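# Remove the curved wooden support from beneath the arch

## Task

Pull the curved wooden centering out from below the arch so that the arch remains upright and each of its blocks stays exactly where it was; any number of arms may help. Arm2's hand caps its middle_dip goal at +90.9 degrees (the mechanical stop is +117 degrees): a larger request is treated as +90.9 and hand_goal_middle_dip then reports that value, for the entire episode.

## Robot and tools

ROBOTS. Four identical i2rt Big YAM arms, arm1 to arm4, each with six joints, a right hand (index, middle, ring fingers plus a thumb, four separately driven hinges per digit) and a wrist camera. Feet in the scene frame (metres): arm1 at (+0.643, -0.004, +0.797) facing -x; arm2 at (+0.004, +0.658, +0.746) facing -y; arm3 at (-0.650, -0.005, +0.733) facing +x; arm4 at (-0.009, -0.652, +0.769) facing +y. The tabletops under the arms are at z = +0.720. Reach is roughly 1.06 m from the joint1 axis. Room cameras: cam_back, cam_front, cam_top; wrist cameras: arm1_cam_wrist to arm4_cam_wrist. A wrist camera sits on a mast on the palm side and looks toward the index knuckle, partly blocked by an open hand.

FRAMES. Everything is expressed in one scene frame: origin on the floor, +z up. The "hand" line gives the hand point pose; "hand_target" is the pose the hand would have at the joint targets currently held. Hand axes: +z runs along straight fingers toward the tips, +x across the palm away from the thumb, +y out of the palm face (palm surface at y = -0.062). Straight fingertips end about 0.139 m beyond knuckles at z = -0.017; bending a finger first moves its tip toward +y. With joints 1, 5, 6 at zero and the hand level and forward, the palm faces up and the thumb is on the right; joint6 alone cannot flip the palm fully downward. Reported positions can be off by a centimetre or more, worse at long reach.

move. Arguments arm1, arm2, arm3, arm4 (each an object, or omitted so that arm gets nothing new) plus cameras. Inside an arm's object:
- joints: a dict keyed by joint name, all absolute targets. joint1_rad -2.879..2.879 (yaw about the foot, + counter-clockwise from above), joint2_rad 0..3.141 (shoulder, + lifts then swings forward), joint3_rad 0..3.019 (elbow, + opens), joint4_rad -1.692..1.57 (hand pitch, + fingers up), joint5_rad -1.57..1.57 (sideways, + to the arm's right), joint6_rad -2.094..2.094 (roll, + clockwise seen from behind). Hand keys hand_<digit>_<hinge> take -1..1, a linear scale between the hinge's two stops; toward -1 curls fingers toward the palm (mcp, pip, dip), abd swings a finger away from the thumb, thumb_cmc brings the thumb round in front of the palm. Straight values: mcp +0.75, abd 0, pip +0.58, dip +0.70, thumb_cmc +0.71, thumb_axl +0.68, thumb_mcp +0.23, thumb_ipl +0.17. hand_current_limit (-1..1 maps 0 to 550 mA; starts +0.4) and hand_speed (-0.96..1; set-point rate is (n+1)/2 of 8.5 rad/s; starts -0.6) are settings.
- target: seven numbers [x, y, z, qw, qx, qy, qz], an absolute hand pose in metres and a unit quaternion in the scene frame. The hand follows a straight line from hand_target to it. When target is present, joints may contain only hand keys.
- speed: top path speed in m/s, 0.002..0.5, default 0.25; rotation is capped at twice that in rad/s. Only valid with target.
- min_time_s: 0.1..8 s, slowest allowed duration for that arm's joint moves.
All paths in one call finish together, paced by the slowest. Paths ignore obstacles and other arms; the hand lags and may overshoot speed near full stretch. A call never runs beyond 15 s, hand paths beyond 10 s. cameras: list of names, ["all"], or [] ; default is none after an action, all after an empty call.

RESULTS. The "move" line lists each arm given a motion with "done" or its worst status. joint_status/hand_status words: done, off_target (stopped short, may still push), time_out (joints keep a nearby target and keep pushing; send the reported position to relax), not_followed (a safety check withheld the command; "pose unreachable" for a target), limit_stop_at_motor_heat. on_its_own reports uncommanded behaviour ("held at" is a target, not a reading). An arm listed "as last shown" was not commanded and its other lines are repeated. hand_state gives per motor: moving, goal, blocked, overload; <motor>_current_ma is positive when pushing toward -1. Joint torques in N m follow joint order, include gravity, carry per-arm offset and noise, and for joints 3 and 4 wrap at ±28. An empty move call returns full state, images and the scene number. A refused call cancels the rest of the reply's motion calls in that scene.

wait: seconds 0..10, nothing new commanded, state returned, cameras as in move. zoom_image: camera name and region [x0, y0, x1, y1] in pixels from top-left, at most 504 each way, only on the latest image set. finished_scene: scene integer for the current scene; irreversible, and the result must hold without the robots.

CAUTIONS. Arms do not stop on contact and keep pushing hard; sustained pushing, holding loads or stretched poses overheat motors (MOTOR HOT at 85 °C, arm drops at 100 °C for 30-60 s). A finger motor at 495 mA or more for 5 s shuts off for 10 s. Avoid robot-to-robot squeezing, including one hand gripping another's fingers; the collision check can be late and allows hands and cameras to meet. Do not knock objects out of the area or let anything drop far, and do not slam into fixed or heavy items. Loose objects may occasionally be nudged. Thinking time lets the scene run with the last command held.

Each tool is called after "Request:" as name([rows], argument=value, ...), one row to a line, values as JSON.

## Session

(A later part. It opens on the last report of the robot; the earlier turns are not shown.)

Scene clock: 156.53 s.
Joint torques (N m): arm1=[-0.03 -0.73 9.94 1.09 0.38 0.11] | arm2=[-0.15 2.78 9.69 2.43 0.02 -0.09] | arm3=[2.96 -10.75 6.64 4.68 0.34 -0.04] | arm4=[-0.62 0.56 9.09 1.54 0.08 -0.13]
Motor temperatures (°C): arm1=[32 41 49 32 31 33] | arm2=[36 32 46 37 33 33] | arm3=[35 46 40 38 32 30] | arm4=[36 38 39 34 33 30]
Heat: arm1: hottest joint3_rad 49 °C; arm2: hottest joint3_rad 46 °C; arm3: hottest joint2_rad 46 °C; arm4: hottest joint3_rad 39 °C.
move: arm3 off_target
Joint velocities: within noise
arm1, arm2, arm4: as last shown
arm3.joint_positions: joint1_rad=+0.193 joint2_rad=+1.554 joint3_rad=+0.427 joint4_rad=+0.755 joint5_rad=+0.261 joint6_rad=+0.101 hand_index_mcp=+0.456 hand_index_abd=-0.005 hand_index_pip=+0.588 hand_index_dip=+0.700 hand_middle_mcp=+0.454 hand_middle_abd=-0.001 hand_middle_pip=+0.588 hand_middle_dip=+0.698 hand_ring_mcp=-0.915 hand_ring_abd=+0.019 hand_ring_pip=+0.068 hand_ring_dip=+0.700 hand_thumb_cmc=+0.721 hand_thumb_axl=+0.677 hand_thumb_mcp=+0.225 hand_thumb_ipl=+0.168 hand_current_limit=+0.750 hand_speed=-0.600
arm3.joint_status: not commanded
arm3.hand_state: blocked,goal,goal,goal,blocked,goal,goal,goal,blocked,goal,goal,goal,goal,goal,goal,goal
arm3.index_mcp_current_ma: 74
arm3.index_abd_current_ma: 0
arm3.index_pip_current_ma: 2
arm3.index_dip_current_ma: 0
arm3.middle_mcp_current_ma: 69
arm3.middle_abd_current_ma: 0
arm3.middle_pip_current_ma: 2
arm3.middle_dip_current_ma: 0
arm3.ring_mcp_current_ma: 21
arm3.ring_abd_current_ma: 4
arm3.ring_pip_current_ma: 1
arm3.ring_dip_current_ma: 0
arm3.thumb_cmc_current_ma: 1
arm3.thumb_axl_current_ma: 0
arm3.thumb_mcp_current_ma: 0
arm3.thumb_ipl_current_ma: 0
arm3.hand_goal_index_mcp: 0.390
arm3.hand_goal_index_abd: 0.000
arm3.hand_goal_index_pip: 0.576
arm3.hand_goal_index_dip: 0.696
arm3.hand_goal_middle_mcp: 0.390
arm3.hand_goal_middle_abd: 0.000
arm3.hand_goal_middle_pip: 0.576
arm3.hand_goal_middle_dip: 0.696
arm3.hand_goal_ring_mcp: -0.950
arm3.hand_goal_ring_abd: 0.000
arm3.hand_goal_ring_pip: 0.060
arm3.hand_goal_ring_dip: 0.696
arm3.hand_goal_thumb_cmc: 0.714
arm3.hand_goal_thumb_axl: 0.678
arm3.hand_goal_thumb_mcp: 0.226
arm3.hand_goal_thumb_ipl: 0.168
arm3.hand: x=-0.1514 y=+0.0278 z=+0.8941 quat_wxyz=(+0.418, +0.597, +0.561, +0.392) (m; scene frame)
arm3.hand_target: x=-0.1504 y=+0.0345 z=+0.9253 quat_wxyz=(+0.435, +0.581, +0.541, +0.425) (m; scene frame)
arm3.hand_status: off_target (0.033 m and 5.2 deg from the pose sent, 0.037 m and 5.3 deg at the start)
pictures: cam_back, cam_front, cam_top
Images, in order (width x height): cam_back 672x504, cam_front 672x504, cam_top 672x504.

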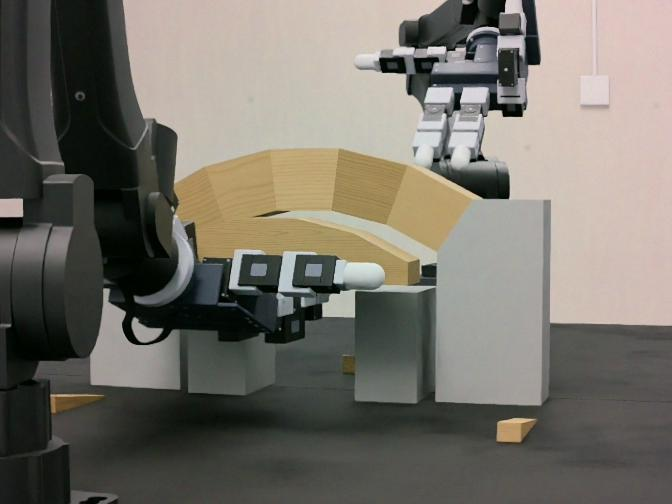

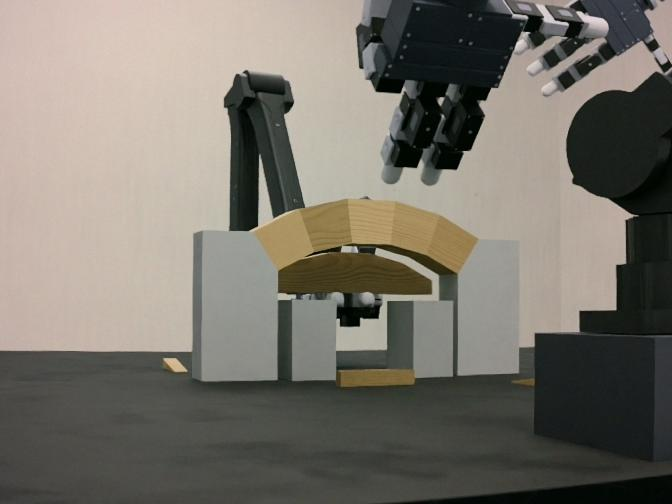

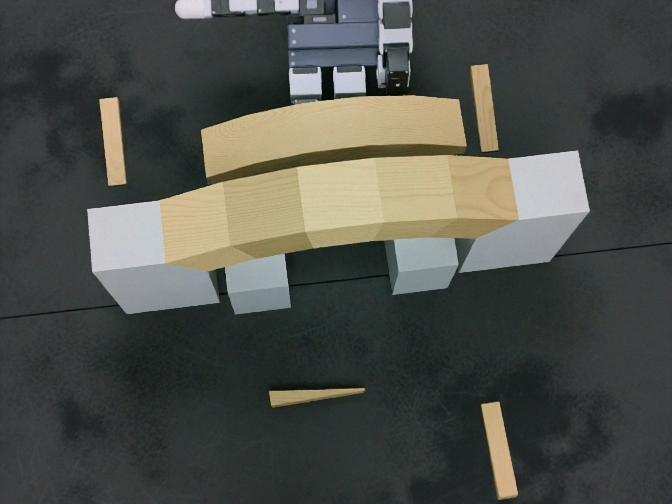

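Request:
move(arm3={"target": [-0.170, 0.035, 0.926, 0.4353, 0.5804, 0.5415, 0.4250], "speed": 0.04}, cameras=["cam_top"])

Request:
move(arm3={"target": [-0.195, 0.035, 0.926, 0.4353, 0.5804, 0.5415, 0.4250], "speed": 0.04}, cameras=["cam_front", "cam_top", "cam_back"])

Scene clock: 157.67 s.
Joint torques (N m): arm1=[0.38 -0.79 9.91 1.03 0.4 0.1] | arm2=[-0.15 2.78 9.69 2.44 0.02 -0.09] | arm3=[1.96 -9.7 6.75 4.62 0.29 -0.02] | arm4=[-0.5 0.56 9.05 1.55 0.09 -0.12]
Motor temperatures (°C): arm1=[32 40 49 32 31 33] | arm2=[36 32 46 37 33 33] | arm3=[35 46 39 38 32 30] | arm4=[36 38 39 34 33 30]
Heat: arm1: hottest joint3_rad 49 °C; arm2: hottest joint3_rad 46 °C; arm3: hottest joint2_rad 46 °C; arm4: hottest joint3_rad 39 °C.
move: arm3 off_target
Joint velocities: within noise
arm1, arm2, arm4: as last shown
arm3.joint_positions: joint1_rad=+0.209 joint2_rad=+1.510 joint3_rad=+0.376 joint4_rad=+0.763 joint5_rad=+0.275 joint6_rad=+0.106 hand_index_mcp=+0.456 hand_index_abd=-0.005 hand_index_pip=+0.588 hand_index_dip=+0.700 hand_middle_mcp=+0.454 hand_middle_abd=-0.001 hand_middle_pip=+0.588 hand_middle_dip=+0.698 hand_ring_mcp=-0.915 hand_ring_abd=+0.019 hand_ring_pip=+0.068 hand_ring_dip=+0.700 hand_thumb_cmc=+0.721 hand_thumb_axl=+0.677 hand_thumb_mcp=+0.225 hand_thumb_ipl=+0.168 hand_current_limit=+0.750 hand_speed=-0.600
arm3.joint_status: not commanded
arm3.hand_state: blocked,goal,goal,goal,blocked,goal,goal,goal,blocked,goal,goal,goal,goal,goal,goal,goal
arm3.index_mcp_current_ma: 74
arm3.index_abd_current_ma: 0
arm3.index_pip_current_ma: 2
arm3.index_dip_current_ma: 0
arm3.middle_mcp_current_ma: 69
arm3.middle_abd_current_ma: 0
arm3.middle_pip_current_ma: 2
arm3.middle_dip_current_ma: 0
arm3.ring_mcp_current_ma: 21
arm3.ring_abd_current_ma: 4
arm3.ring_pip_current_ma: 1
arm3.ring_dip_current_ma: 0
arm3.thumb_cmc_current_ma: 1
arm3.thumb_axl_current_ma: 0
arm3.thumb_mcp_current_ma: 0
arm3.thumb_ipl_current_ma: 0
arm3.hand_goal_index_mcp: 0.390
arm3.hand_goal_index_abd: 0.000
arm3.hand_goal_index_pip: 0.576
arm3.hand_goal_index_dip: 0.696
arm3.hand_goal_middle_mcp: 0.390
arm3.hand_goal_middle_abd: 0.000
arm3.hand_goal_middle_pip: 0.576
arm3.hand_goal_middle_dip: 0.696
arm3.hand_goal_ring_mcp: -0.950
arm3.hand_goal_ring_abd: 0.000
arm3.hand_goal_ring_pip: 0.060
arm3.hand_goal_ring_dip: 0.696
arm3.hand_goal_thumb_cmc: 0.714
arm3.hand_goal_thumb_axl: 0.678
arm3.hand_goal_thumb_mcp: 0.226
arm3.hand_goal_thumb_ipl: 0.168
arm3.hand: x=-0.1714 y=+0.0281 z=+0.8956 quat_wxyz=(+0.419, +0.597, +0.561, +0.392) (m; scene frame)
arm3.hand_target: x=-0.1704 y=+0.0346 z=+0.9253 quat_wxyz=(+0.435, +0.581, +0.541, +0.425) (m; scene frame)
arm3.hand_status: off_target (0.031 m and 5.1 deg from the pose sent, 0.038 m and 5.2 deg at the start)
pictures: cam_top
Images, in order (width x height): cam_top 672x504.

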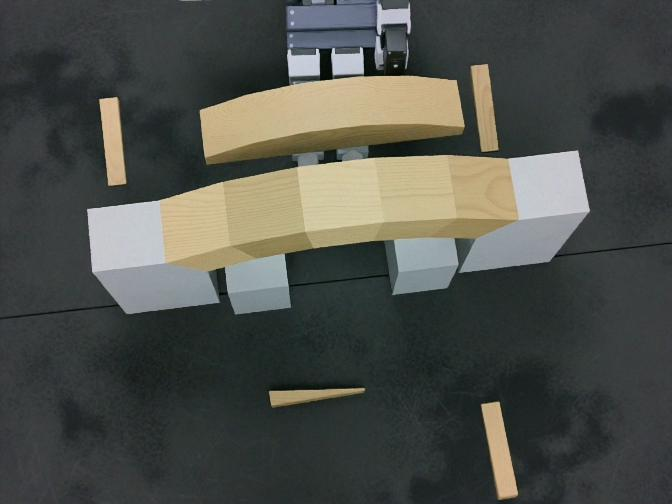

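Scene clock: 158.83 s.
Joint torques (N m): arm1=[0.15 -0.79 9.99 1.17 0.4 0.07] | arm2=[-0.09 2.78 9.69 2.43 0.02 -0.09] | arm3=[2.78 -9.11 6.56 4.34 0.35 -0.01] | arm4=[-0.62 0.5 9.07 1.54 0.08 -0.12]
Motor temperatures (°C): arm1=[32 40 49 32 31 33] | arm2=[36 32 46 37 33 33] | arm3=[35 46 39 38 32 30] | arm4=[36 38 39 34 33 30]
Heat: arm1: hottest joint3_rad 49 °C; arm2: hottest joint3_rad 46 °C; arm3: hottest joint2_rad 46 °C; arm4: hottest joint3_rad 39 °C.
move: arm3 off_target
Joint velocities: within noise
arm1, arm2, arm4: as last shown
arm3.joint_positions: joint1_rad=+0.230 joint2_rad=+1.451 joint3_rad=+0.312 joint4_rad=+0.768 joint5_rad=+0.296 joint6_rad=+0.112 hand_index_mcp=+0.456 hand_index_abd=-0.005 hand_index_pip=+0.588 hand_index_dip=+0.700 hand_middle_mcp=+0.454 hand_middle_abd=-0.001 hand_middle_pip=+0.588 hand_middle_dip=+0.698 hand_ring_mcp=-0.915 hand_ring_abd=+0.019 hand_ring_pip=+0.068 hand_ring_dip=+0.700 hand_thumb_cmc=+0.721 hand_thumb_axl=+0.677 hand_thumb_mcp=+0.225 hand_thumb_ipl=+0.168 hand_current_limit=+0.750 hand_speed=-0.600
arm3.joint_status: not commanded
arm3.hand_state: blocked,goal,goal,goal,blocked,goal,goal,goal,blocked,goal,goal,goal,goal,goal,goal,goal
arm3.index_mcp_current_ma: 74
arm3.index_abd_current_ma: 0
arm3.index_pip_current_ma: 2
arm3.index_dip_current_ma: 0
arm3.middle_mcp_current_ma: 69
arm3.middle_abd_current_ma: 0
arm3.middle_pip_current_ma: 2
arm3.middle_dip_current_ma: 0
arm3.ring_mcp_current_ma: 21
arm3.ring_abd_current_ma: 4
arm3.ring_pip_current_ma: 1
arm3.ring_dip_current_ma: 0
arm3.thumb_cmc_current_ma: 1
arm3.thumb_axl_current_ma: 0
arm3.thumb_mcp_current_ma: 0
arm3.thumb_ipl_current_ma: 0
arm3.hand_goal_index_mcp: 0.390
arm3.hand_goal_index_abd: 0.000
arm3.hand_goal_index_pip: 0.576
arm3.hand_goal_index_dip: 0.696
arm3.hand_goal_middle_mcp: 0.390
arm3.hand_goal_middle_abd: 0.000
arm3.hand_goal_middle_pip: 0.576
arm3.hand_goal_middle_dip: 0.696
arm3.hand_goal_ring_mcp: -0.950
arm3.hand_goal_ring_abd: 0.000
arm3.hand_goal_ring_pip: 0.060
arm3.hand_goal_ring_dip: 0.696
arm3.hand_goal_thumb_cmc: 0.714
arm3.hand_goal_thumb_axl: 0.678
arm3.hand_goal_thumb_mcp: 0.226
arm3.hand_goal_thumb_ipl: 0.168
arm3.hand: x=-0.1963 y=+0.0283 z=+0.8976 quat_wxyz=(+0.420, +0.596, +0.560, +0.393) (m; scene frame)
arm3.hand_target: x=-0.1953 y=+0.0345 z=+0.9254 quat_wxyz=(+0.435, +0.581, +0.541, +0.425) (m; scene frame)
arm3.hand_status: off_target (0.029 m and 4.9 deg from the pose sent, 0.039 m and 5.1 deg at the start)
pictures: cam_back, cam_front, cam_top
Images, in order (width x height): cam_back 672x504, cam_front 672x504, cam_top 672x504.

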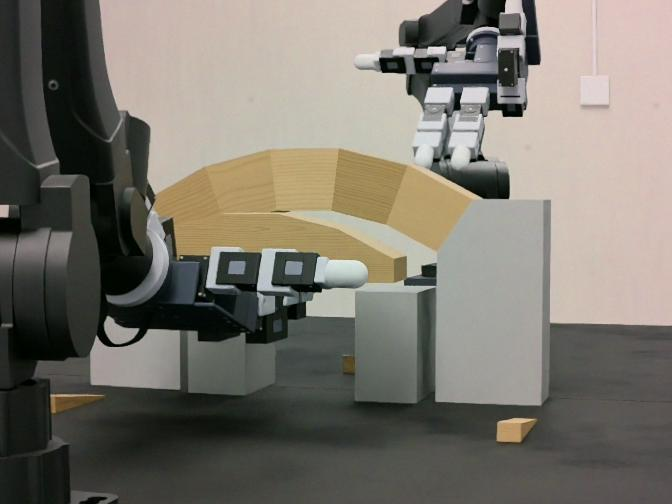

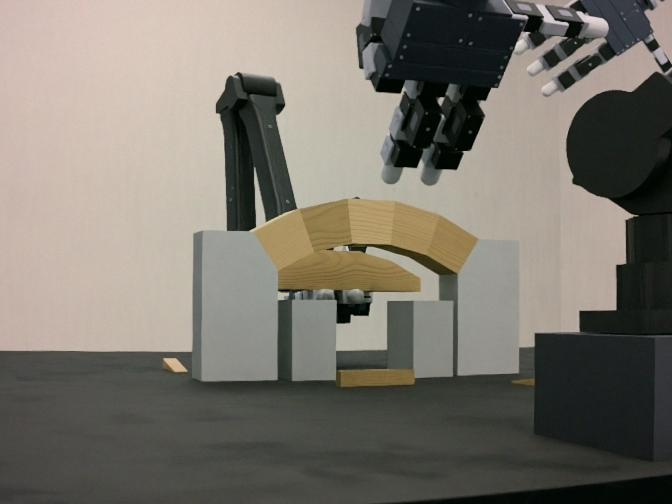

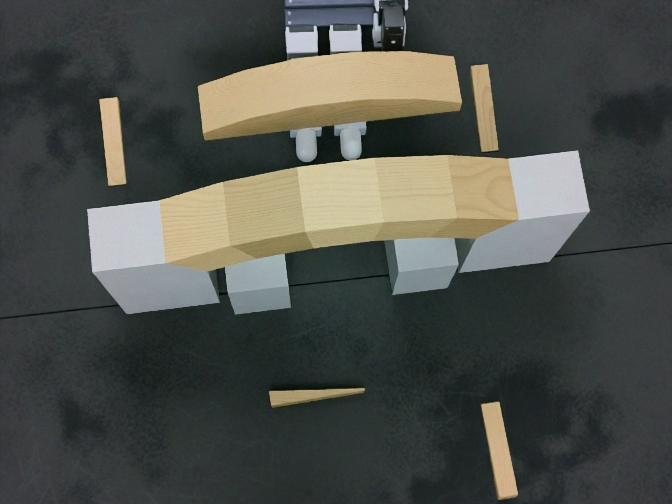

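Request:
move(arm3={"target": [-0.245, 0.035, 0.914, 0.4353, 0.5804, 0.5415, 0.4250], "speed": 0.05}, cameras=["cam_back", "cam_top"])

Scene clock: 162.20 s.
Joint torques (N m): arm1=[0.44 -0.26 9.78 0.99 0.4 0.1] | arm2=[-0.09 2.78 9.68 2.43 0.02 -0.09] | arm3=[2.61 -6.77 5.96 4.52 0.4 -0.01] | arm4=[-0.56 0.56 9.06 1.55 0.09 -0.12]
Motor temperatures (°C): arm1=[32 40 49 32 31 33] | arm2=[36 32 46 37 33 33] | arm3=[35 46 39 38 32 30] | arm4=[36 38 39 34 33 30]
Heat: arm1: hottest joint3_rad 49 °C; arm2: hottest joint3_rad 46 °C; arm3: hottest joint2_rad 46 °C; arm4: hottest joint3_rad 39 °C.
move: arm3 off_target
Joint velocities: within noise
arm1, arm2, arm4: as last shown
arm3.joint_positions: joint1_rad=+0.288 joint2_rad=+1.386 joint3_rad=+0.182 joint4_rad=+0.829 joint5_rad=+0.351 joint6_rad=+0.129 hand_index_mcp=+0.456 hand_index_abd=-0.005 hand_index_pip=+0.588 hand_index_dip=+0.700 hand_middle_mcp=+0.454 hand_middle_abd=-0.001 hand_middle_pip=+0.588 hand_middle_dip=+0.698 hand_ring_mcp=-0.915 hand_ring_abd=+0.019 hand_ring_pip=+0.068 hand_ring_dip=+0.700 hand_thumb_cmc=+0.721 hand_thumb_axl=+0.677 hand_thumb_mcp=+0.225 hand_thumb_ipl=+0.168 hand_current_limit=+0.750 hand_speed=-0.600
arm3.joint_status: not commanded
arm3.hand_state: blocked,goal,goal,goal,blocked,goal,goal,goal,blocked,goal,goal,goal,goal,goal,goal,goal
arm3.index_mcp_current_ma: 74
arm3.index_abd_current_ma: 0
arm3.index_pip_current_ma: 2
arm3.index_dip_current_ma: 0
arm3.middle_mcp_current_ma: 69
arm3.middle_abd_current_ma: 0
arm3.middle_pip_current_ma: 2
arm3.middle_dip_current_ma: 0
arm3.ring_mcp_current_ma: 21
arm3.ring_abd_current_ma: 4
arm3.ring_pip_current_ma: 1
arm3.ring_dip_current_ma: 0
arm3.thumb_cmc_current_ma: 1
arm3.thumb_axl_current_ma: 0
arm3.thumb_mcp_current_ma: 0
arm3.thumb_ipl_current_ma: 0
arm3.hand_goal_index_mcp: 0.390
arm3.hand_goal_index_abd: 0.000
arm3.hand_goal_index_pip: 0.576
arm3.hand_goal_index_dip: 0.696
arm3.hand_goal_middle_mcp: 0.390
arm3.hand_goal_middle_abd: 0.000
arm3.hand_goal_middle_pip: 0.576
arm3.hand_goal_middle_dip: 0.696
arm3.hand_goal_ring_mcp: -0.950
arm3.hand_goal_ring_abd: 0.000
arm3.hand_goal_ring_pip: 0.060
arm3.hand_goal_ring_dip: 0.696
arm3.hand_goal_thumb_cmc: 0.714
arm3.hand_goal_thumb_axl: 0.678
arm3.hand_goal_thumb_mcp: 0.226
arm3.hand_goal_thumb_ipl: 0.168
arm3.hand: x=-0.2464 y=+0.0289 z=+0.8883 quat_wxyz=(+0.422, +0.594, +0.561, +0.392) (m; scene frame)
arm3.hand_target: x=-0.2452 y=+0.0345 z=+0.9133 quat_wxyz=(+0.435, +0.581, +0.541, +0.425) (m; scene frame)
arm3.hand_status: off_target (0.026 m and 4.9 deg from the pose sent, 0.052 m and 4.9 deg at the start)
pictures: cam_back, cam_top
Images, in order (width x height): cam_back 672x504, cam_top 672x504.

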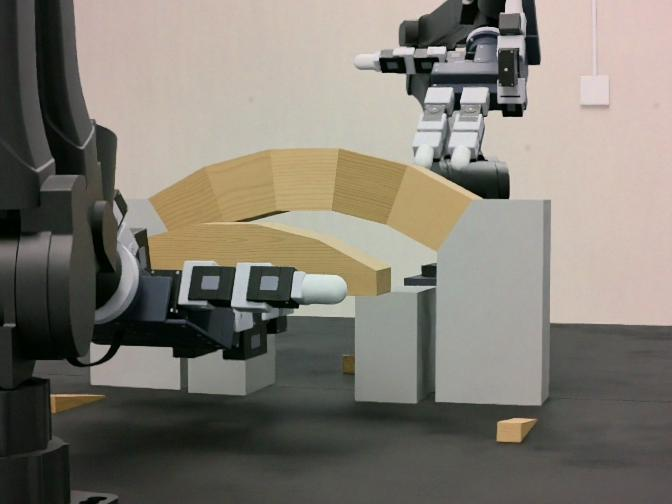

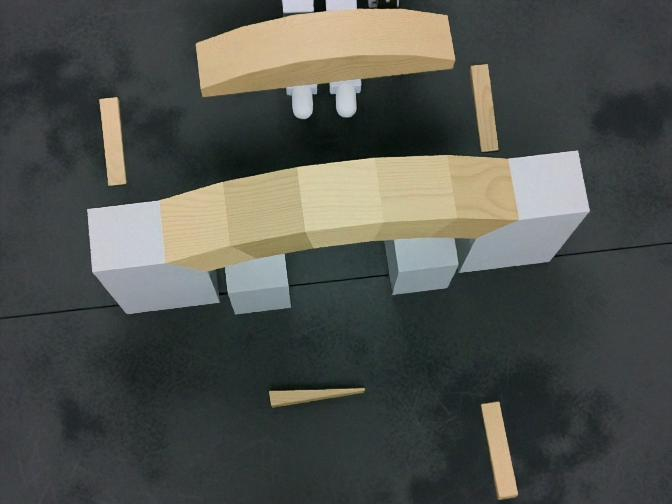

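Request:
move(arm3={"joints": {"hand_index_mcp": 0.56, "hand_middle_mcp": 0.56, "hand_speed": -0.93}}, cameras=["cam_back", "cam_top"])

Request:
zoom_image(camera="cam_back", region=[100, 180, 440, 420])

Scene clock: 163.67 s.
Joint torques (N m): arm1=[-0.03 -0.62 9.84 1.06 0.4 0.09] | arm2=[-0.09 2.78 9.69 2.43 0.02 -0.09] | arm3=[1.96 -6.77 5.96 4.52 0.4 -0.01] | arm4=[-0.56 0.56 9.07 1.55 0.08 -0.12]
Motor temperatures (°C): arm1=[32 40 49 32 31 33] | arm2=[36 32 46 37 33 33] | arm3=[35 46 39 38 32 30] | arm4=[36 38 39 34 33 30]
Heat: arm1: hottest joint3_rad 49 °C; arm2: hottest joint3_rad 46 °C; arm3: hottest joint2_rad 46 °C; arm4: hottest joint3_rad 39 °C.
move: arm3 off_target
Joint velocities: within noise
arm1, arm2, arm4: as last shown
arm3.joint_positions: joint1_rad=+0.288 joint2_rad=+1.385 joint3_rad=+0.182 joint4_rad=+0.829 joint5_rad=+0.351 joint6_rad=+0.129 hand_index_mcp=+0.594 hand_index_abd=-0.005 hand_index_pip=+0.588 hand_index_dip=+0.700 hand_middle_mcp=+0.594 hand_middle_abd=-0.001 hand_middle_pip=+0.586 hand_middle_dip=+0.698 hand_ring_mcp=-0.915 hand_ring_abd=+0.019 hand_ring_pip=+0.068 hand_ring_dip=+0.700 hand_thumb_cmc=+0.721 hand_thumb_axl=+0.677 hand_thumb_mcp=+0.225 hand_thumb_ipl=+0.168 hand_current_limit=+0.750 hand_speed=-0.930
arm3.joint_status: hand_index_mcp off_target (ended at +0.594, target +0.560); hand_middle_mcp off_target (ended at +0.594, target +0.560); the others done
arm3.hand_state: blocked,goal,goal,goal,blocked,goal,goal,goal,blocked,goal,goal,goal,goal,goal,goal,goal
arm3.index_mcp_current_ma: 20
arm3.index_abd_current_ma: 0
arm3.index_pip_current_ma: 2
arm3.index_dip_current_ma: 0
arm3.middle_mcp_current_ma: 20
arm3.middle_abd_current_ma: 0
arm3.middle_pip_current_ma: 2
arm3.middle_dip_current_ma: 0
arm3.ring_mcp_current_ma: 21
arm3.ring_abd_current_ma: 4
arm3.ring_pip_current_ma: 1
arm3.ring_dip_current_ma: 0
arm3.thumb_cmc_current_ma: 1
arm3.thumb_axl_current_ma: 0
arm3.thumb_mcp_current_ma: 0
arm3.thumb_ipl_current_ma: 0
arm3.hand_goal_index_mcp: 0.560
arm3.hand_goal_index_abd: 0.000
arm3.hand_goal_index_pip: 0.576
arm3.hand_goal_index_dip: 0.696
arm3.hand_goal_middle_mcp: 0.560
arm3.hand_goal_middle_abd: 0.000
arm3.hand_goal_middle_pip: 0.576
arm3.hand_goal_middle_dip: 0.696
arm3.hand_goal_ring_mcp: -0.950
arm3.hand_goal_ring_abd: 0.000
arm3.hand_goal_ring_pip: 0.060
arm3.hand_goal_ring_dip: 0.696
arm3.hand_goal_thumb_cmc: 0.714
arm3.hand_goal_thumb_axl: 0.678
arm3.hand_goal_thumb_mcp: 0.226
arm3.hand_goal_thumb_ipl: 0.168
arm3.hand: x=-0.2465 y=+0.0288 z=+0.8884 quat_wxyz=(+0.422, +0.594, +0.561, +0.393) (m; scene frame)
arm3.hand_target: x=-0.2452 y=+0.0346 z=+0.9133 quat_wxyz=(+0.435, +0.581, +0.542, +0.425) (m; scene frame)
arm3.hand_status: not commanded
pictures: cam_back, cam_top
Images, in order (width x height): cam_back 672x504, cam_top 672x504.

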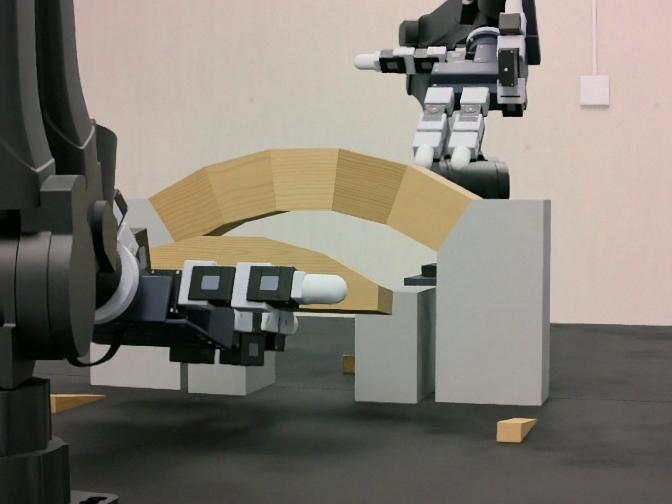

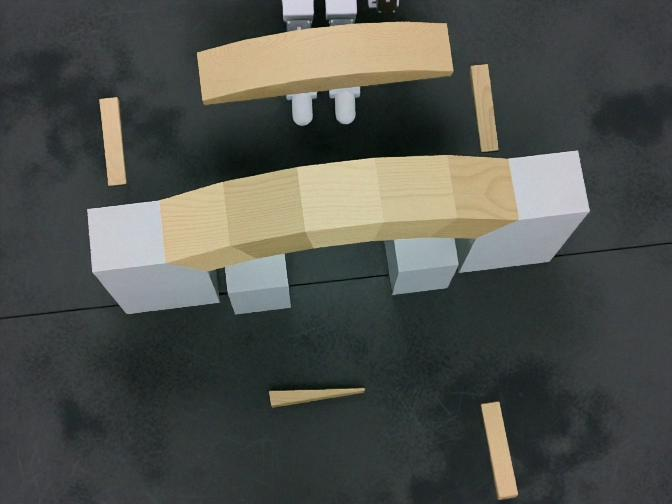

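Scaled by 1.482 from the camera's 672x504 image, which has a finer 960x720 frame.

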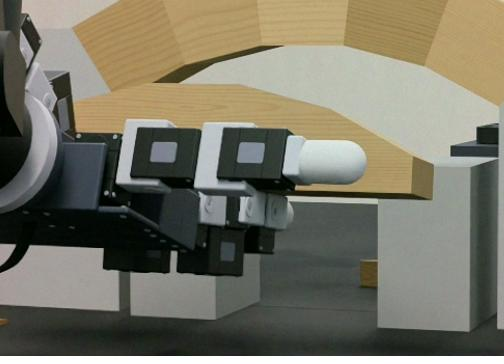

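Request:
move(arm3={"target": [-0.245, 0.035, 0.893, 0.4353, 0.5804, 0.5415, 0.4250], "speed": 0.05, "joints": {"hand_index_mcp": 0.68, "hand_middle_mcp": 0.68}}, cameras=["cam_back", "cam_front"])

Request:
zoom_image(camera="cam_back", region=[100, 180, 440, 420])

Request:
zoom_image(camera="cam_front", region=[260, 220, 480, 385])

Scene clock: 165.17 s.
Joint torques (N m): arm1=[-0.03 -0.73 9.91 1.05 0.4 0.09] | arm2=[-0.09 2.73 9.68 2.44 0.02 -0.09] | arm3=[2.9 -5.19 5.01 4.34 0.32 -0.04] | arm4=[-0.56 0.67 9.07 1.57 0.09 -0.12]
Motor temperatures (°C): arm1=[32 40 49 32 31 33] | arm2=[36 32 46 37 33 33] | arm3=[35 46 39 38 32 30] | arm4=[36 38 39 34 33 30]
Heat: arm1: hottest joint3_rad 49 °C; arm2: hottest joint3_rad 46 °C; arm3: hottest joint2_rad 46 °C; arm4: hottest joint3_rad 39 °C.
move: arm3 off_target
Joint velocities: within noise
arm1, arm2, arm4: as last shown
arm3.joint_positions: joint1_rad=+0.290 joint2_rad=+1.505 joint3_rad=+0.172 joint4_rad=+0.978 joint5_rad=+0.352 joint6_rad=+0.132 hand_index_mcp=+0.716 hand_index_abd=-0.005 hand_index_pip=+0.589 hand_index_dip=+0.700 hand_middle_mcp=+0.716 hand_middle_abd=-0.001 hand_middle_pip=+0.586 hand_middle_dip=+0.698 hand_ring_mcp=-0.915 hand_ring_abd=+0.019 hand_ring_pip=+0.068 hand_ring_dip=+0.700 hand_thumb_cmc=+0.721 hand_thumb_axl=+0.677 hand_thumb_mcp=+0.225 hand_thumb_ipl=+0.168 hand_current_limit=+0.750 hand_speed=-0.930
arm3.joint_status: hand_index_mcp off_target (ended at +0.716, target +0.680); hand_middle_mcp off_target (ended at +0.716, target +0.680)
arm3.hand_state: blocked,goal,goal,goal,blocked,goal,goal,goal,blocked,goal,goal,goal,goal,goal,goal,goal
arm3.index_mcp_current_ma: 22
arm3.index_abd_current_ma: 0
arm3.index_pip_current_ma: 2
arm3.index_dip_current_ma: 0
arm3.middle_mcp_current_ma: 22
arm3.middle_abd_current_ma: 0
arm3.middle_pip_current_ma: 2
arm3.middle_dip_current_ma: 0
arm3.ring_mcp_current_ma: 21
arm3.ring_abd_current_ma: 4
arm3.ring_pip_current_ma: 1
arm3.ring_dip_current_ma: 0
arm3.thumb_cmc_current_ma: 1
arm3.thumb_axl_current_ma: 0
arm3.thumb_mcp_current_ma: 0
arm3.thumb_ipl_current_ma: 0
arm3.hand_goal_index_mcp: 0.680
arm3.hand_goal_index_abd: 0.000
arm3.hand_goal_index_pip: 0.576
arm3.hand_goal_index_dip: 0.696
arm3.hand_goal_middle_mcp: 0.680
arm3.hand_goal_middle_abd: 0.000
arm3.hand_goal_middle_pip: 0.576
arm3.hand_goal_middle_dip: 0.696
arm3.hand_goal_ring_mcp: -0.950
arm3.hand_goal_ring_abd: 0.000
arm3.hand_goal_ring_pip: 0.060
arm3.hand_goal_ring_dip: 0.696
arm3.hand_goal_thumb_cmc: 0.714
arm3.hand_goal_thumb_axl: 0.678
arm3.hand_goal_thumb_mcp: 0.226
arm3.hand_goal_thumb_ipl: 0.168
arm3.hand: x=-0.2476 y=+0.0287 z=+0.8760 quat_wxyz=(+0.425, +0.592, +0.555, +0.400) (m; scene frame)
arm3.hand_target: x=-0.2453 y=+0.0348 z=+0.8927 quat_wxyz=(+0.435, +0.581, +0.542, +0.425) (m; scene frame)
arm3.hand_status: off_target (0.018 m and 3.7 deg from the pose sent, 0.008 m and 4.8 deg at the start)
pictures: cam_back, cam_front
Images, in order (width x height): cam_back 672x504, cam_front 672x504.

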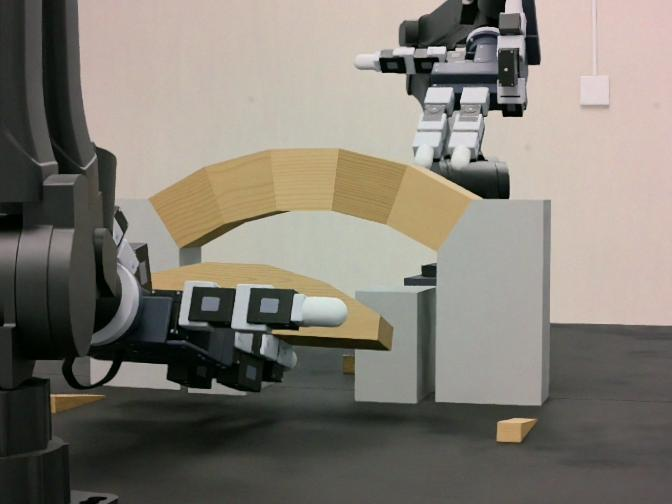

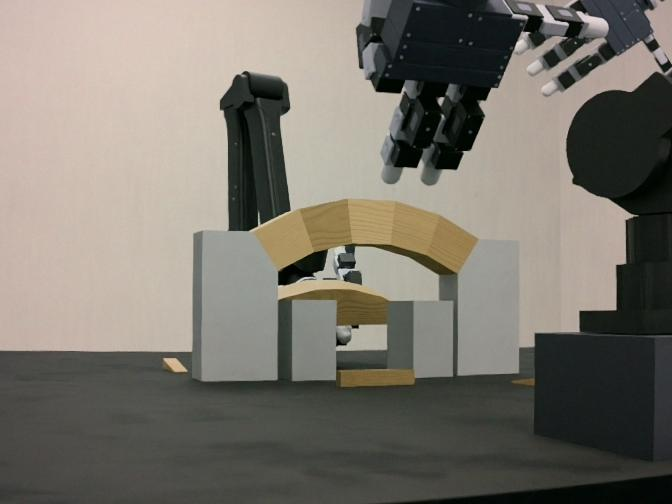

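Scaled by 1.482 from the camera's 672x504 image, which has a finer 960x720 frame.

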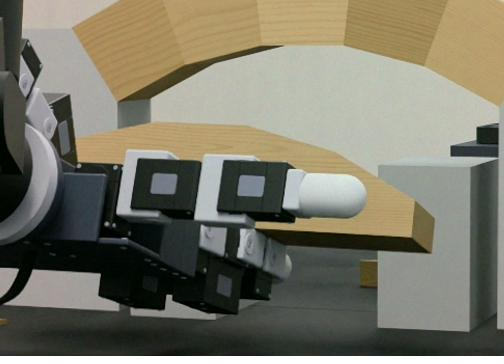

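Scaled by 2.291 from the camera's 672x504 image, which has a finer 960x720 frame.

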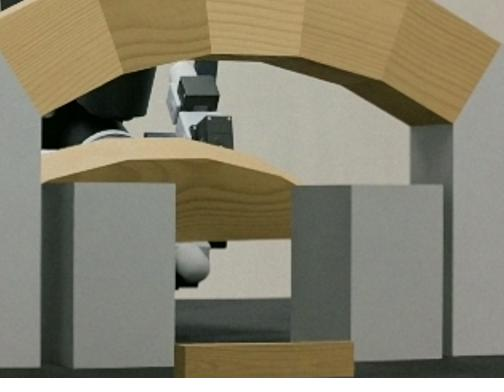

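Request:
move(arm3={"target": [-0.245, 0.035, 0.874, 0.4353, 0.5804, 0.5415, 0.4250], "speed": 0.05, "joints": {"hand_index_mcp": 0.74, "hand_middle_mcp": 0.74}}, cameras=["cam_back", "cam_front", "cam_top"])

Request:
zoom_image(camera="cam_back", region=[100, 180, 440, 420])

Request:
zoom_image(camera="cam_front", region=[260, 220, 480, 385])

Scene clock: 166.60 s.
Joint torques (N m): arm1=[0.21 -0.38 9.78 1.07 0.42 0.11] | arm2=[-0.03 2.78 9.69 2.44 0.02 -0.08] | arm3=[1.79 -6.07 3.64 4.49 0.38 -0.08] | arm4=[-0.5 0.62 9.07 1.57 0.08 -0.12]
Motor temperatures (°C): arm1=[32 40 49 32 31 33] | arm2=[36 32 46 37 33 33] | arm3=[35 46 39 38 32 30] | arm4=[36 38 39 34 33 30]
Heat: arm1: hottest joint3_rad 49 °C; arm2: hottest joint3_rad 46 °C; arm3: hottest joint2_rad 46 °C; arm4: hottest joint3_rad 39 °C.
move: arm3 off_target
Joint velocities: within noise
arm1, arm2, arm4: as last shown
arm3.joint_positions: joint1_rad=+0.290 joint2_rad=+1.642 joint3_rad=+0.172 joint4_rad=+1.117 joint5_rad=+0.353 joint6_rad=+0.132 hand_index_mcp=+0.775 hand_index_abd=-0.005 hand_index_pip=+0.589 hand_index_dip=+0.700 hand_middle_mcp=+0.775 hand_middle_abd=-0.001 hand_middle_pip=+0.586 hand_middle_dip=+0.698 hand_ring_mcp=-0.915 hand_ring_abd=+0.019 hand_ring_pip=+0.068 hand_ring_dip=+0.700 hand_thumb_cmc=+0.721 hand_thumb_axl=+0.677 hand_thumb_mcp=+0.225 hand_thumb_ipl=+0.168 hand_current_limit=+0.750 hand_speed=-0.930
arm3.joint_status: hand_index_mcp off_target (ended at +0.775, target +0.740); hand_middle_mcp off_target (ended at +0.775, target +0.740)
arm3.hand_state: blocked,goal,goal,goal,blocked,goal,goal,goal,blocked,goal,goal,goal,goal,goal,goal,goal
arm3.index_mcp_current_ma: 21
arm3.index_abd_current_ma: 0
arm3.index_pip_current_ma: 3
arm3.index_dip_current_ma: 0
arm3.middle_mcp_current_ma: 21
arm3.middle_abd_current_ma: 0
arm3.middle_pip_current_ma: 2
arm3.middle_dip_current_ma: 0
arm3.ring_mcp_current_ma: 21
arm3.ring_abd_current_ma: 4
arm3.ring_pip_current_ma: 1
arm3.ring_dip_current_ma: 0
arm3.thumb_cmc_current_ma: 1
arm3.thumb_axl_current_ma: 0
arm3.thumb_mcp_current_ma: 0
arm3.thumb_ipl_current_ma: 0
arm3.hand_goal_index_mcp: 0.740
arm3.hand_goal_index_abd: 0.000
arm3.hand_goal_index_pip: 0.576
arm3.hand_goal_index_dip: 0.696
arm3.hand_goal_middle_mcp: 0.740
arm3.hand_goal_middle_abd: 0.000
arm3.hand_goal_middle_pip: 0.576
arm3.hand_goal_middle_dip: 0.696
arm3.hand_goal_ring_mcp: -0.950
arm3.hand_goal_ring_abd: 0.000
arm3.hand_goal_ring_pip: 0.060
arm3.hand_goal_ring_dip: 0.696
arm3.hand_goal_thumb_cmc: 0.714
arm3.hand_goal_thumb_axl: 0.678
arm3.hand_goal_thumb_mcp: 0.226
arm3.hand_goal_thumb_ipl: 0.168
arm3.hand: x=-0.2472 y=+0.0289 z=+0.8583 quat_wxyz=(+0.426, +0.592, +0.554, +0.401) (m; scene frame)
arm3.hand_target: x=-0.2453 y=+0.0348 z=+0.8738 quat_wxyz=(+0.435, +0.581, +0.542, +0.425) (m; scene frame)
arm3.hand_status: off_target (0.017 m and 3.5 deg from the pose sent, 0.007 m and 3.7 deg at the start)
pictures: cam_back, cam_front, cam_top
Images, in order (width x height): cam_back 672x504, cam_front 672x504, cam_top 672x504.

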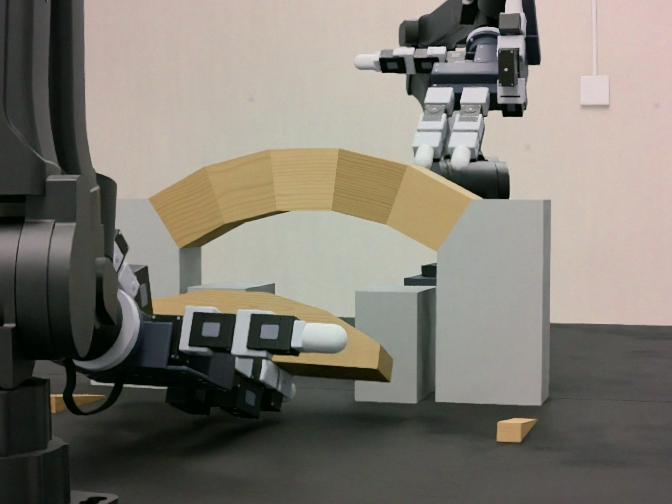

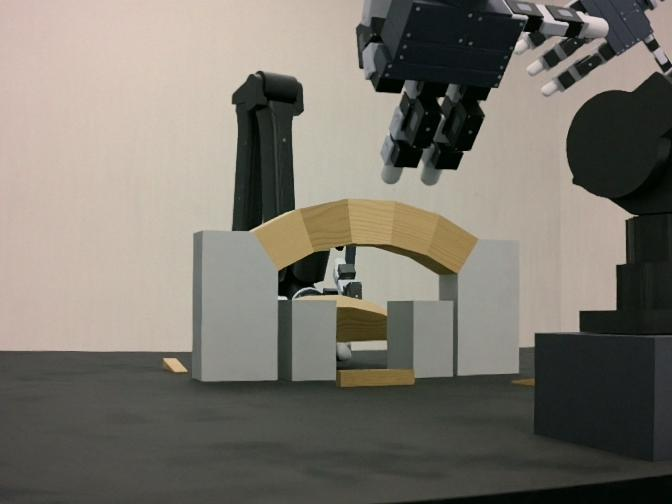

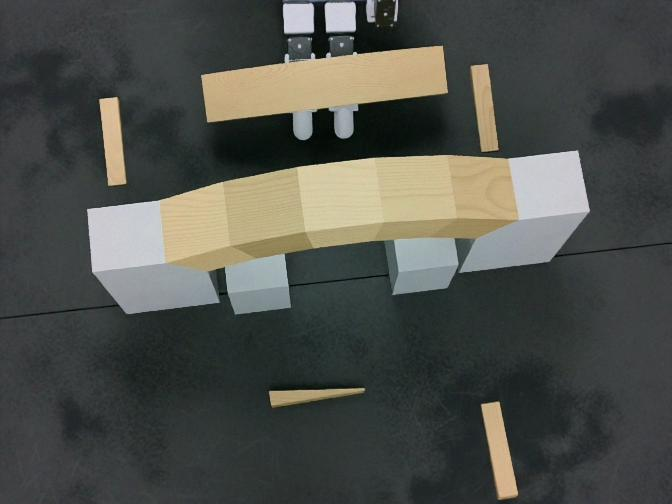

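Scaled by 1.482 from the camera's 672x504 image, which has a finer 960x720 frame.

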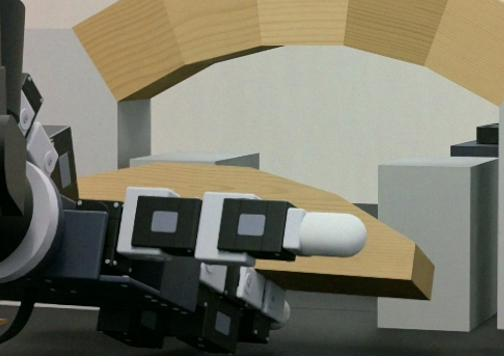

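Scaled by 2.291 from the camera's 672x504 image, which has a finer 960x720 frame.

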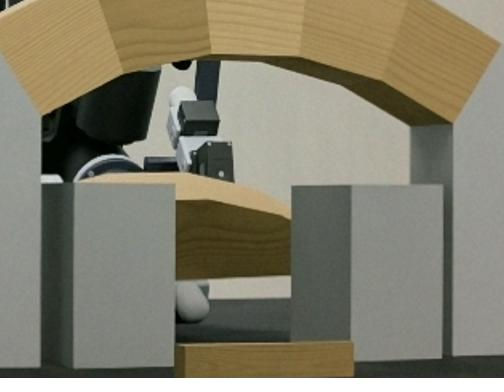

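Request:
move(arm3={"target": [-0.245, 0.035, 0.885, 0.4353, 0.5804, 0.5415, 0.4250], "speed": 0.05, "joints": {"hand_index_mcp": 0.84, "hand_middle_mcp": 0.84}}, cameras=["cam_back", "cam_front", "cam_top"])

Request:
zoom_image(camera="cam_back", region=[100, 180, 440, 420])

Scene clock: 167.97 s.
Joint torques (N m): arm1=[0.15 -0.56 9.85 1.05 0.42 0.09] | arm2=[-0.09 2.84 9.69 2.43 0.02 -0.09] | arm3=[1.73 -8.06 4.01 3.08 0.32 -0.06] | arm4=[-0.56 0.56 9.07 1.55 0.09 -0.13]
Motor temperatures (°C): arm1=[32 40 49 32 31 33] | arm2=[36 32 46 37 33 33] | arm3=[35 46 39 38 32 30] | arm4=[36 38 39 34 33 30]
Heat: arm1: hottest joint3_rad 49 °C; arm2: hottest joint3_rad 46 °C; arm3: hottest joint2_rad 46 °C; arm4: hottest joint3_rad 39 °C.
move: arm3 off_target
Joint velocities: within noise
arm1.joint_positions: joint1_rad=+0.442 joint2_rad=+0.545 joint3_rad=+0.593 joint4_rad=-0.774 joint5_rad=+0.311 joint6_rad=+0.267 hand_index_mcp=+0.758 hand_index_abd=-0.003 hand_index_pip=+0.580 hand_index_dip=+0.699 hand_middle_mcp=+0.759 hand_middle_abd=+0.003 hand_middle_pip=+0.583 hand_middle_dip=+0.698 hand_ring_mcp=-0.912 hand_ring_abd=+0.020 hand_ring_pip=+0.068 hand_ring_dip=+0.700 hand_thumb_cmc=+0.720 hand_thumb_axl=+0.677 hand_thumb_mcp=+0.224 hand_thumb_ipl=+0.168 hand_current_limit=+0.400 hand_speed=-0.600
arm1.joint_status: not commanded
arm1.hand_state: goal,goal,goal,goal,goal,goal,goal,goal,blocked,goal,goal,goal,goal,goal,goal,goal
arm1.index_mcp_current_ma: 0
arm1.index_abd_current_ma: 0
arm1.index_pip_current_ma: 0
arm1.index_dip_current_ma: 0
arm1.middle_mcp_current_ma: 0
arm1.middle_abd_current_ma: 0
arm1.middle_pip_current_ma: 1
arm1.middle_dip_current_ma: 0
arm1.ring_mcp_current_ma: 25
arm1.ring_abd_current_ma: 5
arm1.ring_pip_current_ma: 1
arm1.ring_dip_current_ma: 0
arm1.thumb_cmc_current_ma: 1
arm1.thumb_axl_current_ma: 0
arm1.thumb_mcp_current_ma: 0
arm1.thumb_ipl_current_ma: 0
arm1.hand_goal_index_mcp: 0.754
arm1.hand_goal_index_abd: 0.000
arm1.hand_goal_index_pip: 0.576
arm1.hand_goal_index_dip: 0.696
arm1.hand_goal_middle_mcp: 0.754
arm1.hand_goal_middle_abd: 0.000
arm1.hand_goal_middle_pip: 0.576
arm1.hand_goal_middle_dip: 0.696
arm1.hand_goal_ring_mcp: -0.950
arm1.hand_goal_ring_abd: 0.000
arm1.hand_goal_ring_pip: 0.060
arm1.hand_goal_ring_dip: 0.696
arm1.hand_goal_thumb_cmc: 0.714
arm1.hand_goal_thumb_axl: 0.678
arm1.hand_goal_thumb_mcp: 0.226
arm1.hand_goal_thumb_ipl: 0.168
arm1.hand: x=+0.2969 y=-0.0498 z=+1.1055 quat_wxyz=(-0.302, -0.640, +0.639, +0.302) (m; scene frame)
arm1.hand_target: x=+0.2998 y=-0.0500 z=+1.1001 quat_wxyz=(-0.299, -0.641, +0.641, +0.299) (m; scene frame)
arm1.hand_status: not commanded
arm2.joint_positions: joint1_rad=-0.762 joint2_rad=+0.610 joint3_rad=+1.396 joint4_rad=-1.346 joint5_rad=-0.059 joint6_rad=+1.172 hand_index_mcp=+0.754 hand_index_abd=+0.001 hand_index_pip=+0.577 hand_index_dip=+0.696 hand_middle_mcp=+0.754 hand_middle_abd=+0.001 hand_middle_pip=+0.577 hand_middle_dip=+0.696 hand_ring_mcp=+0.754 hand_ring_abd=+0.000 hand_ring_pip=+0.577 hand_ring_dip=+0.696 hand_thumb_cmc=+0.714 hand_thumb_axl=+0.677 hand_thumb_mcp=+0.226 hand_thumb_ipl=+0.168 hand_current_limit=+0.400 hand_speed=-0.600
arm2.joint_status: not commanded
arm2.hand_state: goal,goal,goal,goal,goal,goal,goal,goal,goal,goal,goal,goal,goal,goal,goal,goal
arm2.index_mcp_current_ma: 0
arm2.index_abd_current_ma: 0
arm2.index_pip_current_ma: 0
arm2.index_dip_current_ma: 0
arm2.middle_mcp_current_ma: 0
arm2.middle_abd_current_ma: 0
arm2.middle_pip_current_ma: 0
arm2.middle_dip_current_ma: 0
arm2.ring_mcp_current_ma: 0
arm2.ring_abd_current_ma: 0
arm2.ring_pip_current_ma: 0
arm2.ring_dip_current_ma: 0
arm2.thumb_cmc_current_ma: 0
arm2.thumb_axl_current_ma: 0
arm2.thumb_mcp_current_ma: 0
arm2.thumb_ipl_current_ma: 0
arm2.hand_goal_index_mcp: 0.754
arm2.hand_goal_index_abd: 0.000
arm2.hand_goal_index_pip: 0.576
arm2.hand_goal_index_dip: 0.696
arm2.hand_goal_middle_mcp: 0.754
arm2.hand_goal_middle_abd: 0.000
arm2.hand_goal_middle_pip: 0.576
arm2.hand_goal_middle_dip: 0.696
arm2.hand_goal_ring_mcp: 0.754
arm2.hand_goal_ring_abd: 0.000
arm2.hand_goal_ring_pip: 0.576
arm2.hand_goal_ring_dip: 0.696
arm2.hand_goal_thumb_cmc: 0.714
arm2.hand_goal_thumb_axl: 0.678
arm2.hand_goal_thumb_mcp: 0.226
arm2.hand_goal_thumb_ipl: 0.168
arm2.hand: x=-0.2226 y=+0.5440 z=+1.2958 quat_wxyz=(+0.470, +0.497, -0.719, +0.118) (m; scene frame)
arm2.hand_target: x=-0.2206 y=+0.5460 z=+1.3069 quat_wxyz=(+0.481, +0.494, -0.714, +0.120) (m; scene frame)
arm2.hand_status: not commanded
arm3.joint_positions: joint1_rad=+0.290 joint2_rad=+1.587 joint3_rad=+0.172 joint4_rad=+1.074 joint5_rad=+0.353 joint6_rad=+0.132 hand_index_mcp=+0.874 hand_index_abd=+0.001 hand_index_pip=+0.589 hand_index_dip=+0.701 hand_middle_mcp=+0.874 hand_middle_abd=-0.001 hand_middle_pip=+0.587 hand_middle_dip=+0.698 hand_ring_mcp=-0.915 hand_ring_abd=+0.019 hand_ring_pip=+0.068 hand_ring_dip=+0.700 hand_thumb_cmc=+0.721 hand_thumb_axl=+0.677 hand_thumb_mcp=+0.225 hand_thumb_ipl=+0.168 hand_current_limit=+0.750 hand_speed=-0.930
arm3.joint_status: hand_index_mcp off_target (ended at +0.874, target +0.840); hand_middle_mcp off_target (ended at +0.874, target +0.840)
arm3.hand_state: blocked,goal,goal,goal,blocked,goal,goal,goal,blocked,goal,goal,goal,goal,goal,goal,goal
arm3.index_mcp_current_ma: 20
arm3.index_abd_current_ma: 0
arm3.index_pip_current_ma: 3
arm3.index_dip_current_ma: 0
arm3.middle_mcp_current_ma: 20
arm3.middle_abd_current_ma: 0
arm3.middle_pip_current_ma: 2
arm3.middle_dip_current_ma: 0
arm3.ring_mcp_current_ma: 21
arm3.ring_abd_current_ma: 4
arm3.ring_pip_current_ma: 1
arm3.ring_dip_current_ma: 0
arm3.thumb_cmc_current_ma: 1
arm3.thumb_axl_current_ma: 0
arm3.thumb_mcp_current_ma: 0
arm3.thumb_ipl_current_ma: 0
arm3.hand_goal_index_mcp: 0.840
arm3.hand_goal_index_abd: 0.000
arm3.hand_goal_index_pip: 0.576
arm3.hand_goal_index_dip: 0.696
arm3.hand_goal_middle_mcp: 0.840
arm3.hand_goal_middle_abd: 0.000
arm3.hand_goal_middle_pip: 0.576
arm3.hand_goal_middle_dip: 0.696
arm3.hand_goal_ring_mcp: -0.950
arm3.hand_goal_ring_abd: 0.000
arm3.hand_goal_ring_pip: 0.060
arm3.hand_goal_ring_dip: 0.696
arm3.hand_goal_thumb_cmc: 0.714
arm3.hand_goal_thumb_axl: 0.678
arm3.hand_goal_thumb_mcp: 0.226
arm3.hand_goal_thumb_ipl: 0.168
arm3.hand: x=-0.2472 y=+0.0290 z=+0.8684 quat_wxyz=(+0.428, +0.590, +0.551, +0.406) (m; scene frame)
arm3.hand_target: x=-0.2452 y=+0.0348 z=+0.8847 quat_wxyz=(+0.435, +0.580, +0.541, +0.425) (m; scene frame)
arm3.hand_status: off_target (0.018 m and 2.9 deg from the pose sent, 0.028 m and 3.5 deg at the start)
arm4.joint_positions: joint1_rad=-0.088 joint2_rad=+0.627 joint3_rad=+1.321 joint4_rad=-1.160 joint5_rad=+0.072 joint6_rad=+1.085 hand_index_mcp=+0.755 hand_index_abd=+0.000 hand_index_pip=+0.577 hand_index_dip=+0.696 hand_middle_mcp=+0.755 hand_middle_abd=+0.000 hand_middle_pip=+0.577 hand_middle_dip=+0.696 hand_ring_mcp=+0.755 hand_ring_abd=+0.000 hand_ring_pip=+0.577 hand_ring_dip=+0.696 hand_thumb_cmc=+0.715 hand_thumb_axl=+0.677 hand_thumb_mcp=+0.226 hand_thumb_ipl=+0.168 hand_current_limit=+0.400 hand_speed=-0.600
arm4.joint_status: not commanded
arm4.hand_state: goal,goal,goal,goal,goal,goal,goal,goal,goal,goal,goal,goal,goal,goal,goal,goal
arm4.index_mcp_current_ma: 1
arm4.index_abd_current_ma: 0
arm4.index_pip_current_ma: 0
arm4.index_dip_current_ma: 0
arm4.middle_mcp_current_ma: 1
arm4.middle_abd_current_ma: 0
arm4.middle_pip_current_ma: 0
arm4.middle_dip_current_ma: 0
arm4.ring_mcp_current_ma: 1
arm4.ring_abd_current_ma: 0
arm4.ring_pip_current_ma: 0
arm4.ring_dip_current_ma: 0
arm4.thumb_cmc_current_ma: 1
arm4.thumb_axl_current_ma: 0
arm4.thumb_mcp_current_ma: 0
arm4.thumb_ipl_current_ma: 0
arm4.hand_goal_index_mcp: 0.754
arm4.hand_goal_index_abd: 0.000
arm4.hand_goal_index_pip: 0.576
arm4.hand_goal_index_dip: 0.696
arm4.hand_goal_middle_mcp: 0.754
arm4.hand_goal_middle_abd: 0.000
arm4.hand_goal_middle_pip: 0.576
arm4.hand_goal_middle_dip: 0.696
arm4.hand_goal_ring_mcp: 0.754
arm4.hand_goal_ring_abd: 0.000
arm4.hand_goal_ring_pip: 0.576
arm4.hand_goal_ring_dip: 0.696
arm4.hand_goal_thumb_cmc: 0.714
arm4.hand_goal_thumb_axl: 0.678
arm4.hand_goal_thumb_mcp: 0.226
arm4.hand_goal_thumb_ipl: 0.168
arm4.hand: x=+0.0971 y=-0.3870 z=+1.3328 quat_wxyz=(-0.228, +0.472, +0.707, +0.476) (m; scene frame)
arm4.hand_target: x=+0.0967 y=-0.3902 z=+1.3454 quat_wxyz=(-0.234, +0.468, +0.700, +0.486) (m; scene frame)
arm4.hand_status: not commanded
pictures: cam_back, cam_front, cam_top
Images, in order (width x height): cam_back 672x504, cam_front 672x504, cam_top 672x504.

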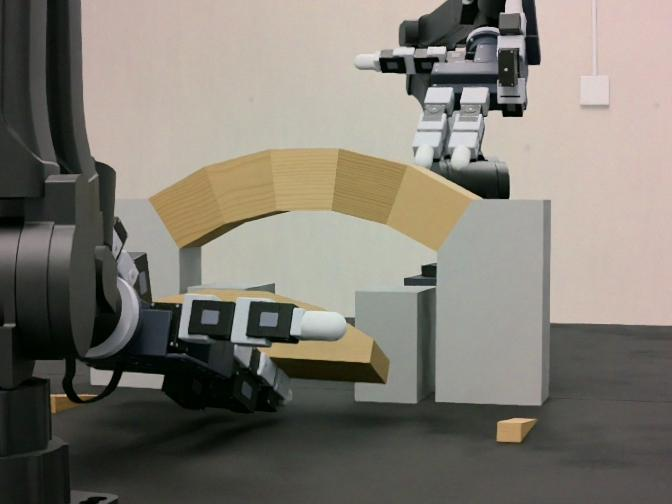

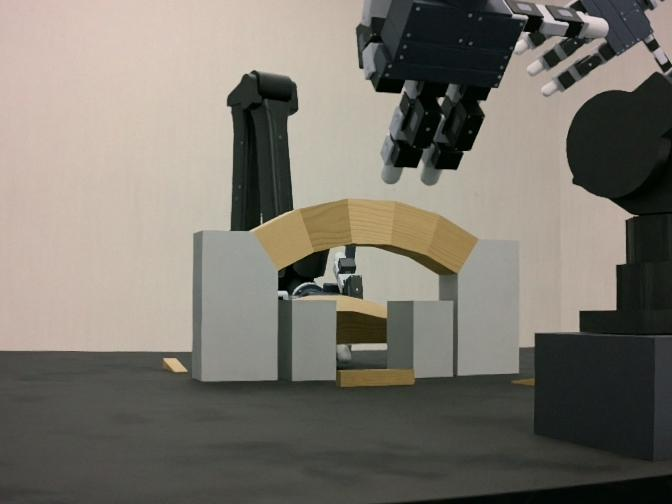

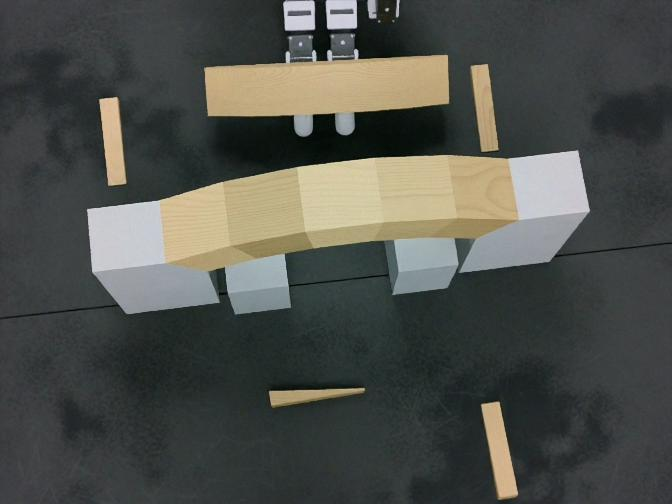

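Scaled by 1.482 from the camera's 672x504 image, which has a finer 960x720 frame.

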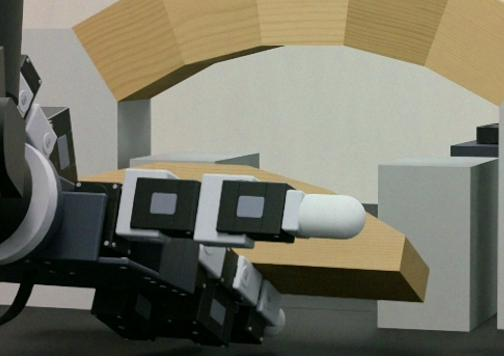

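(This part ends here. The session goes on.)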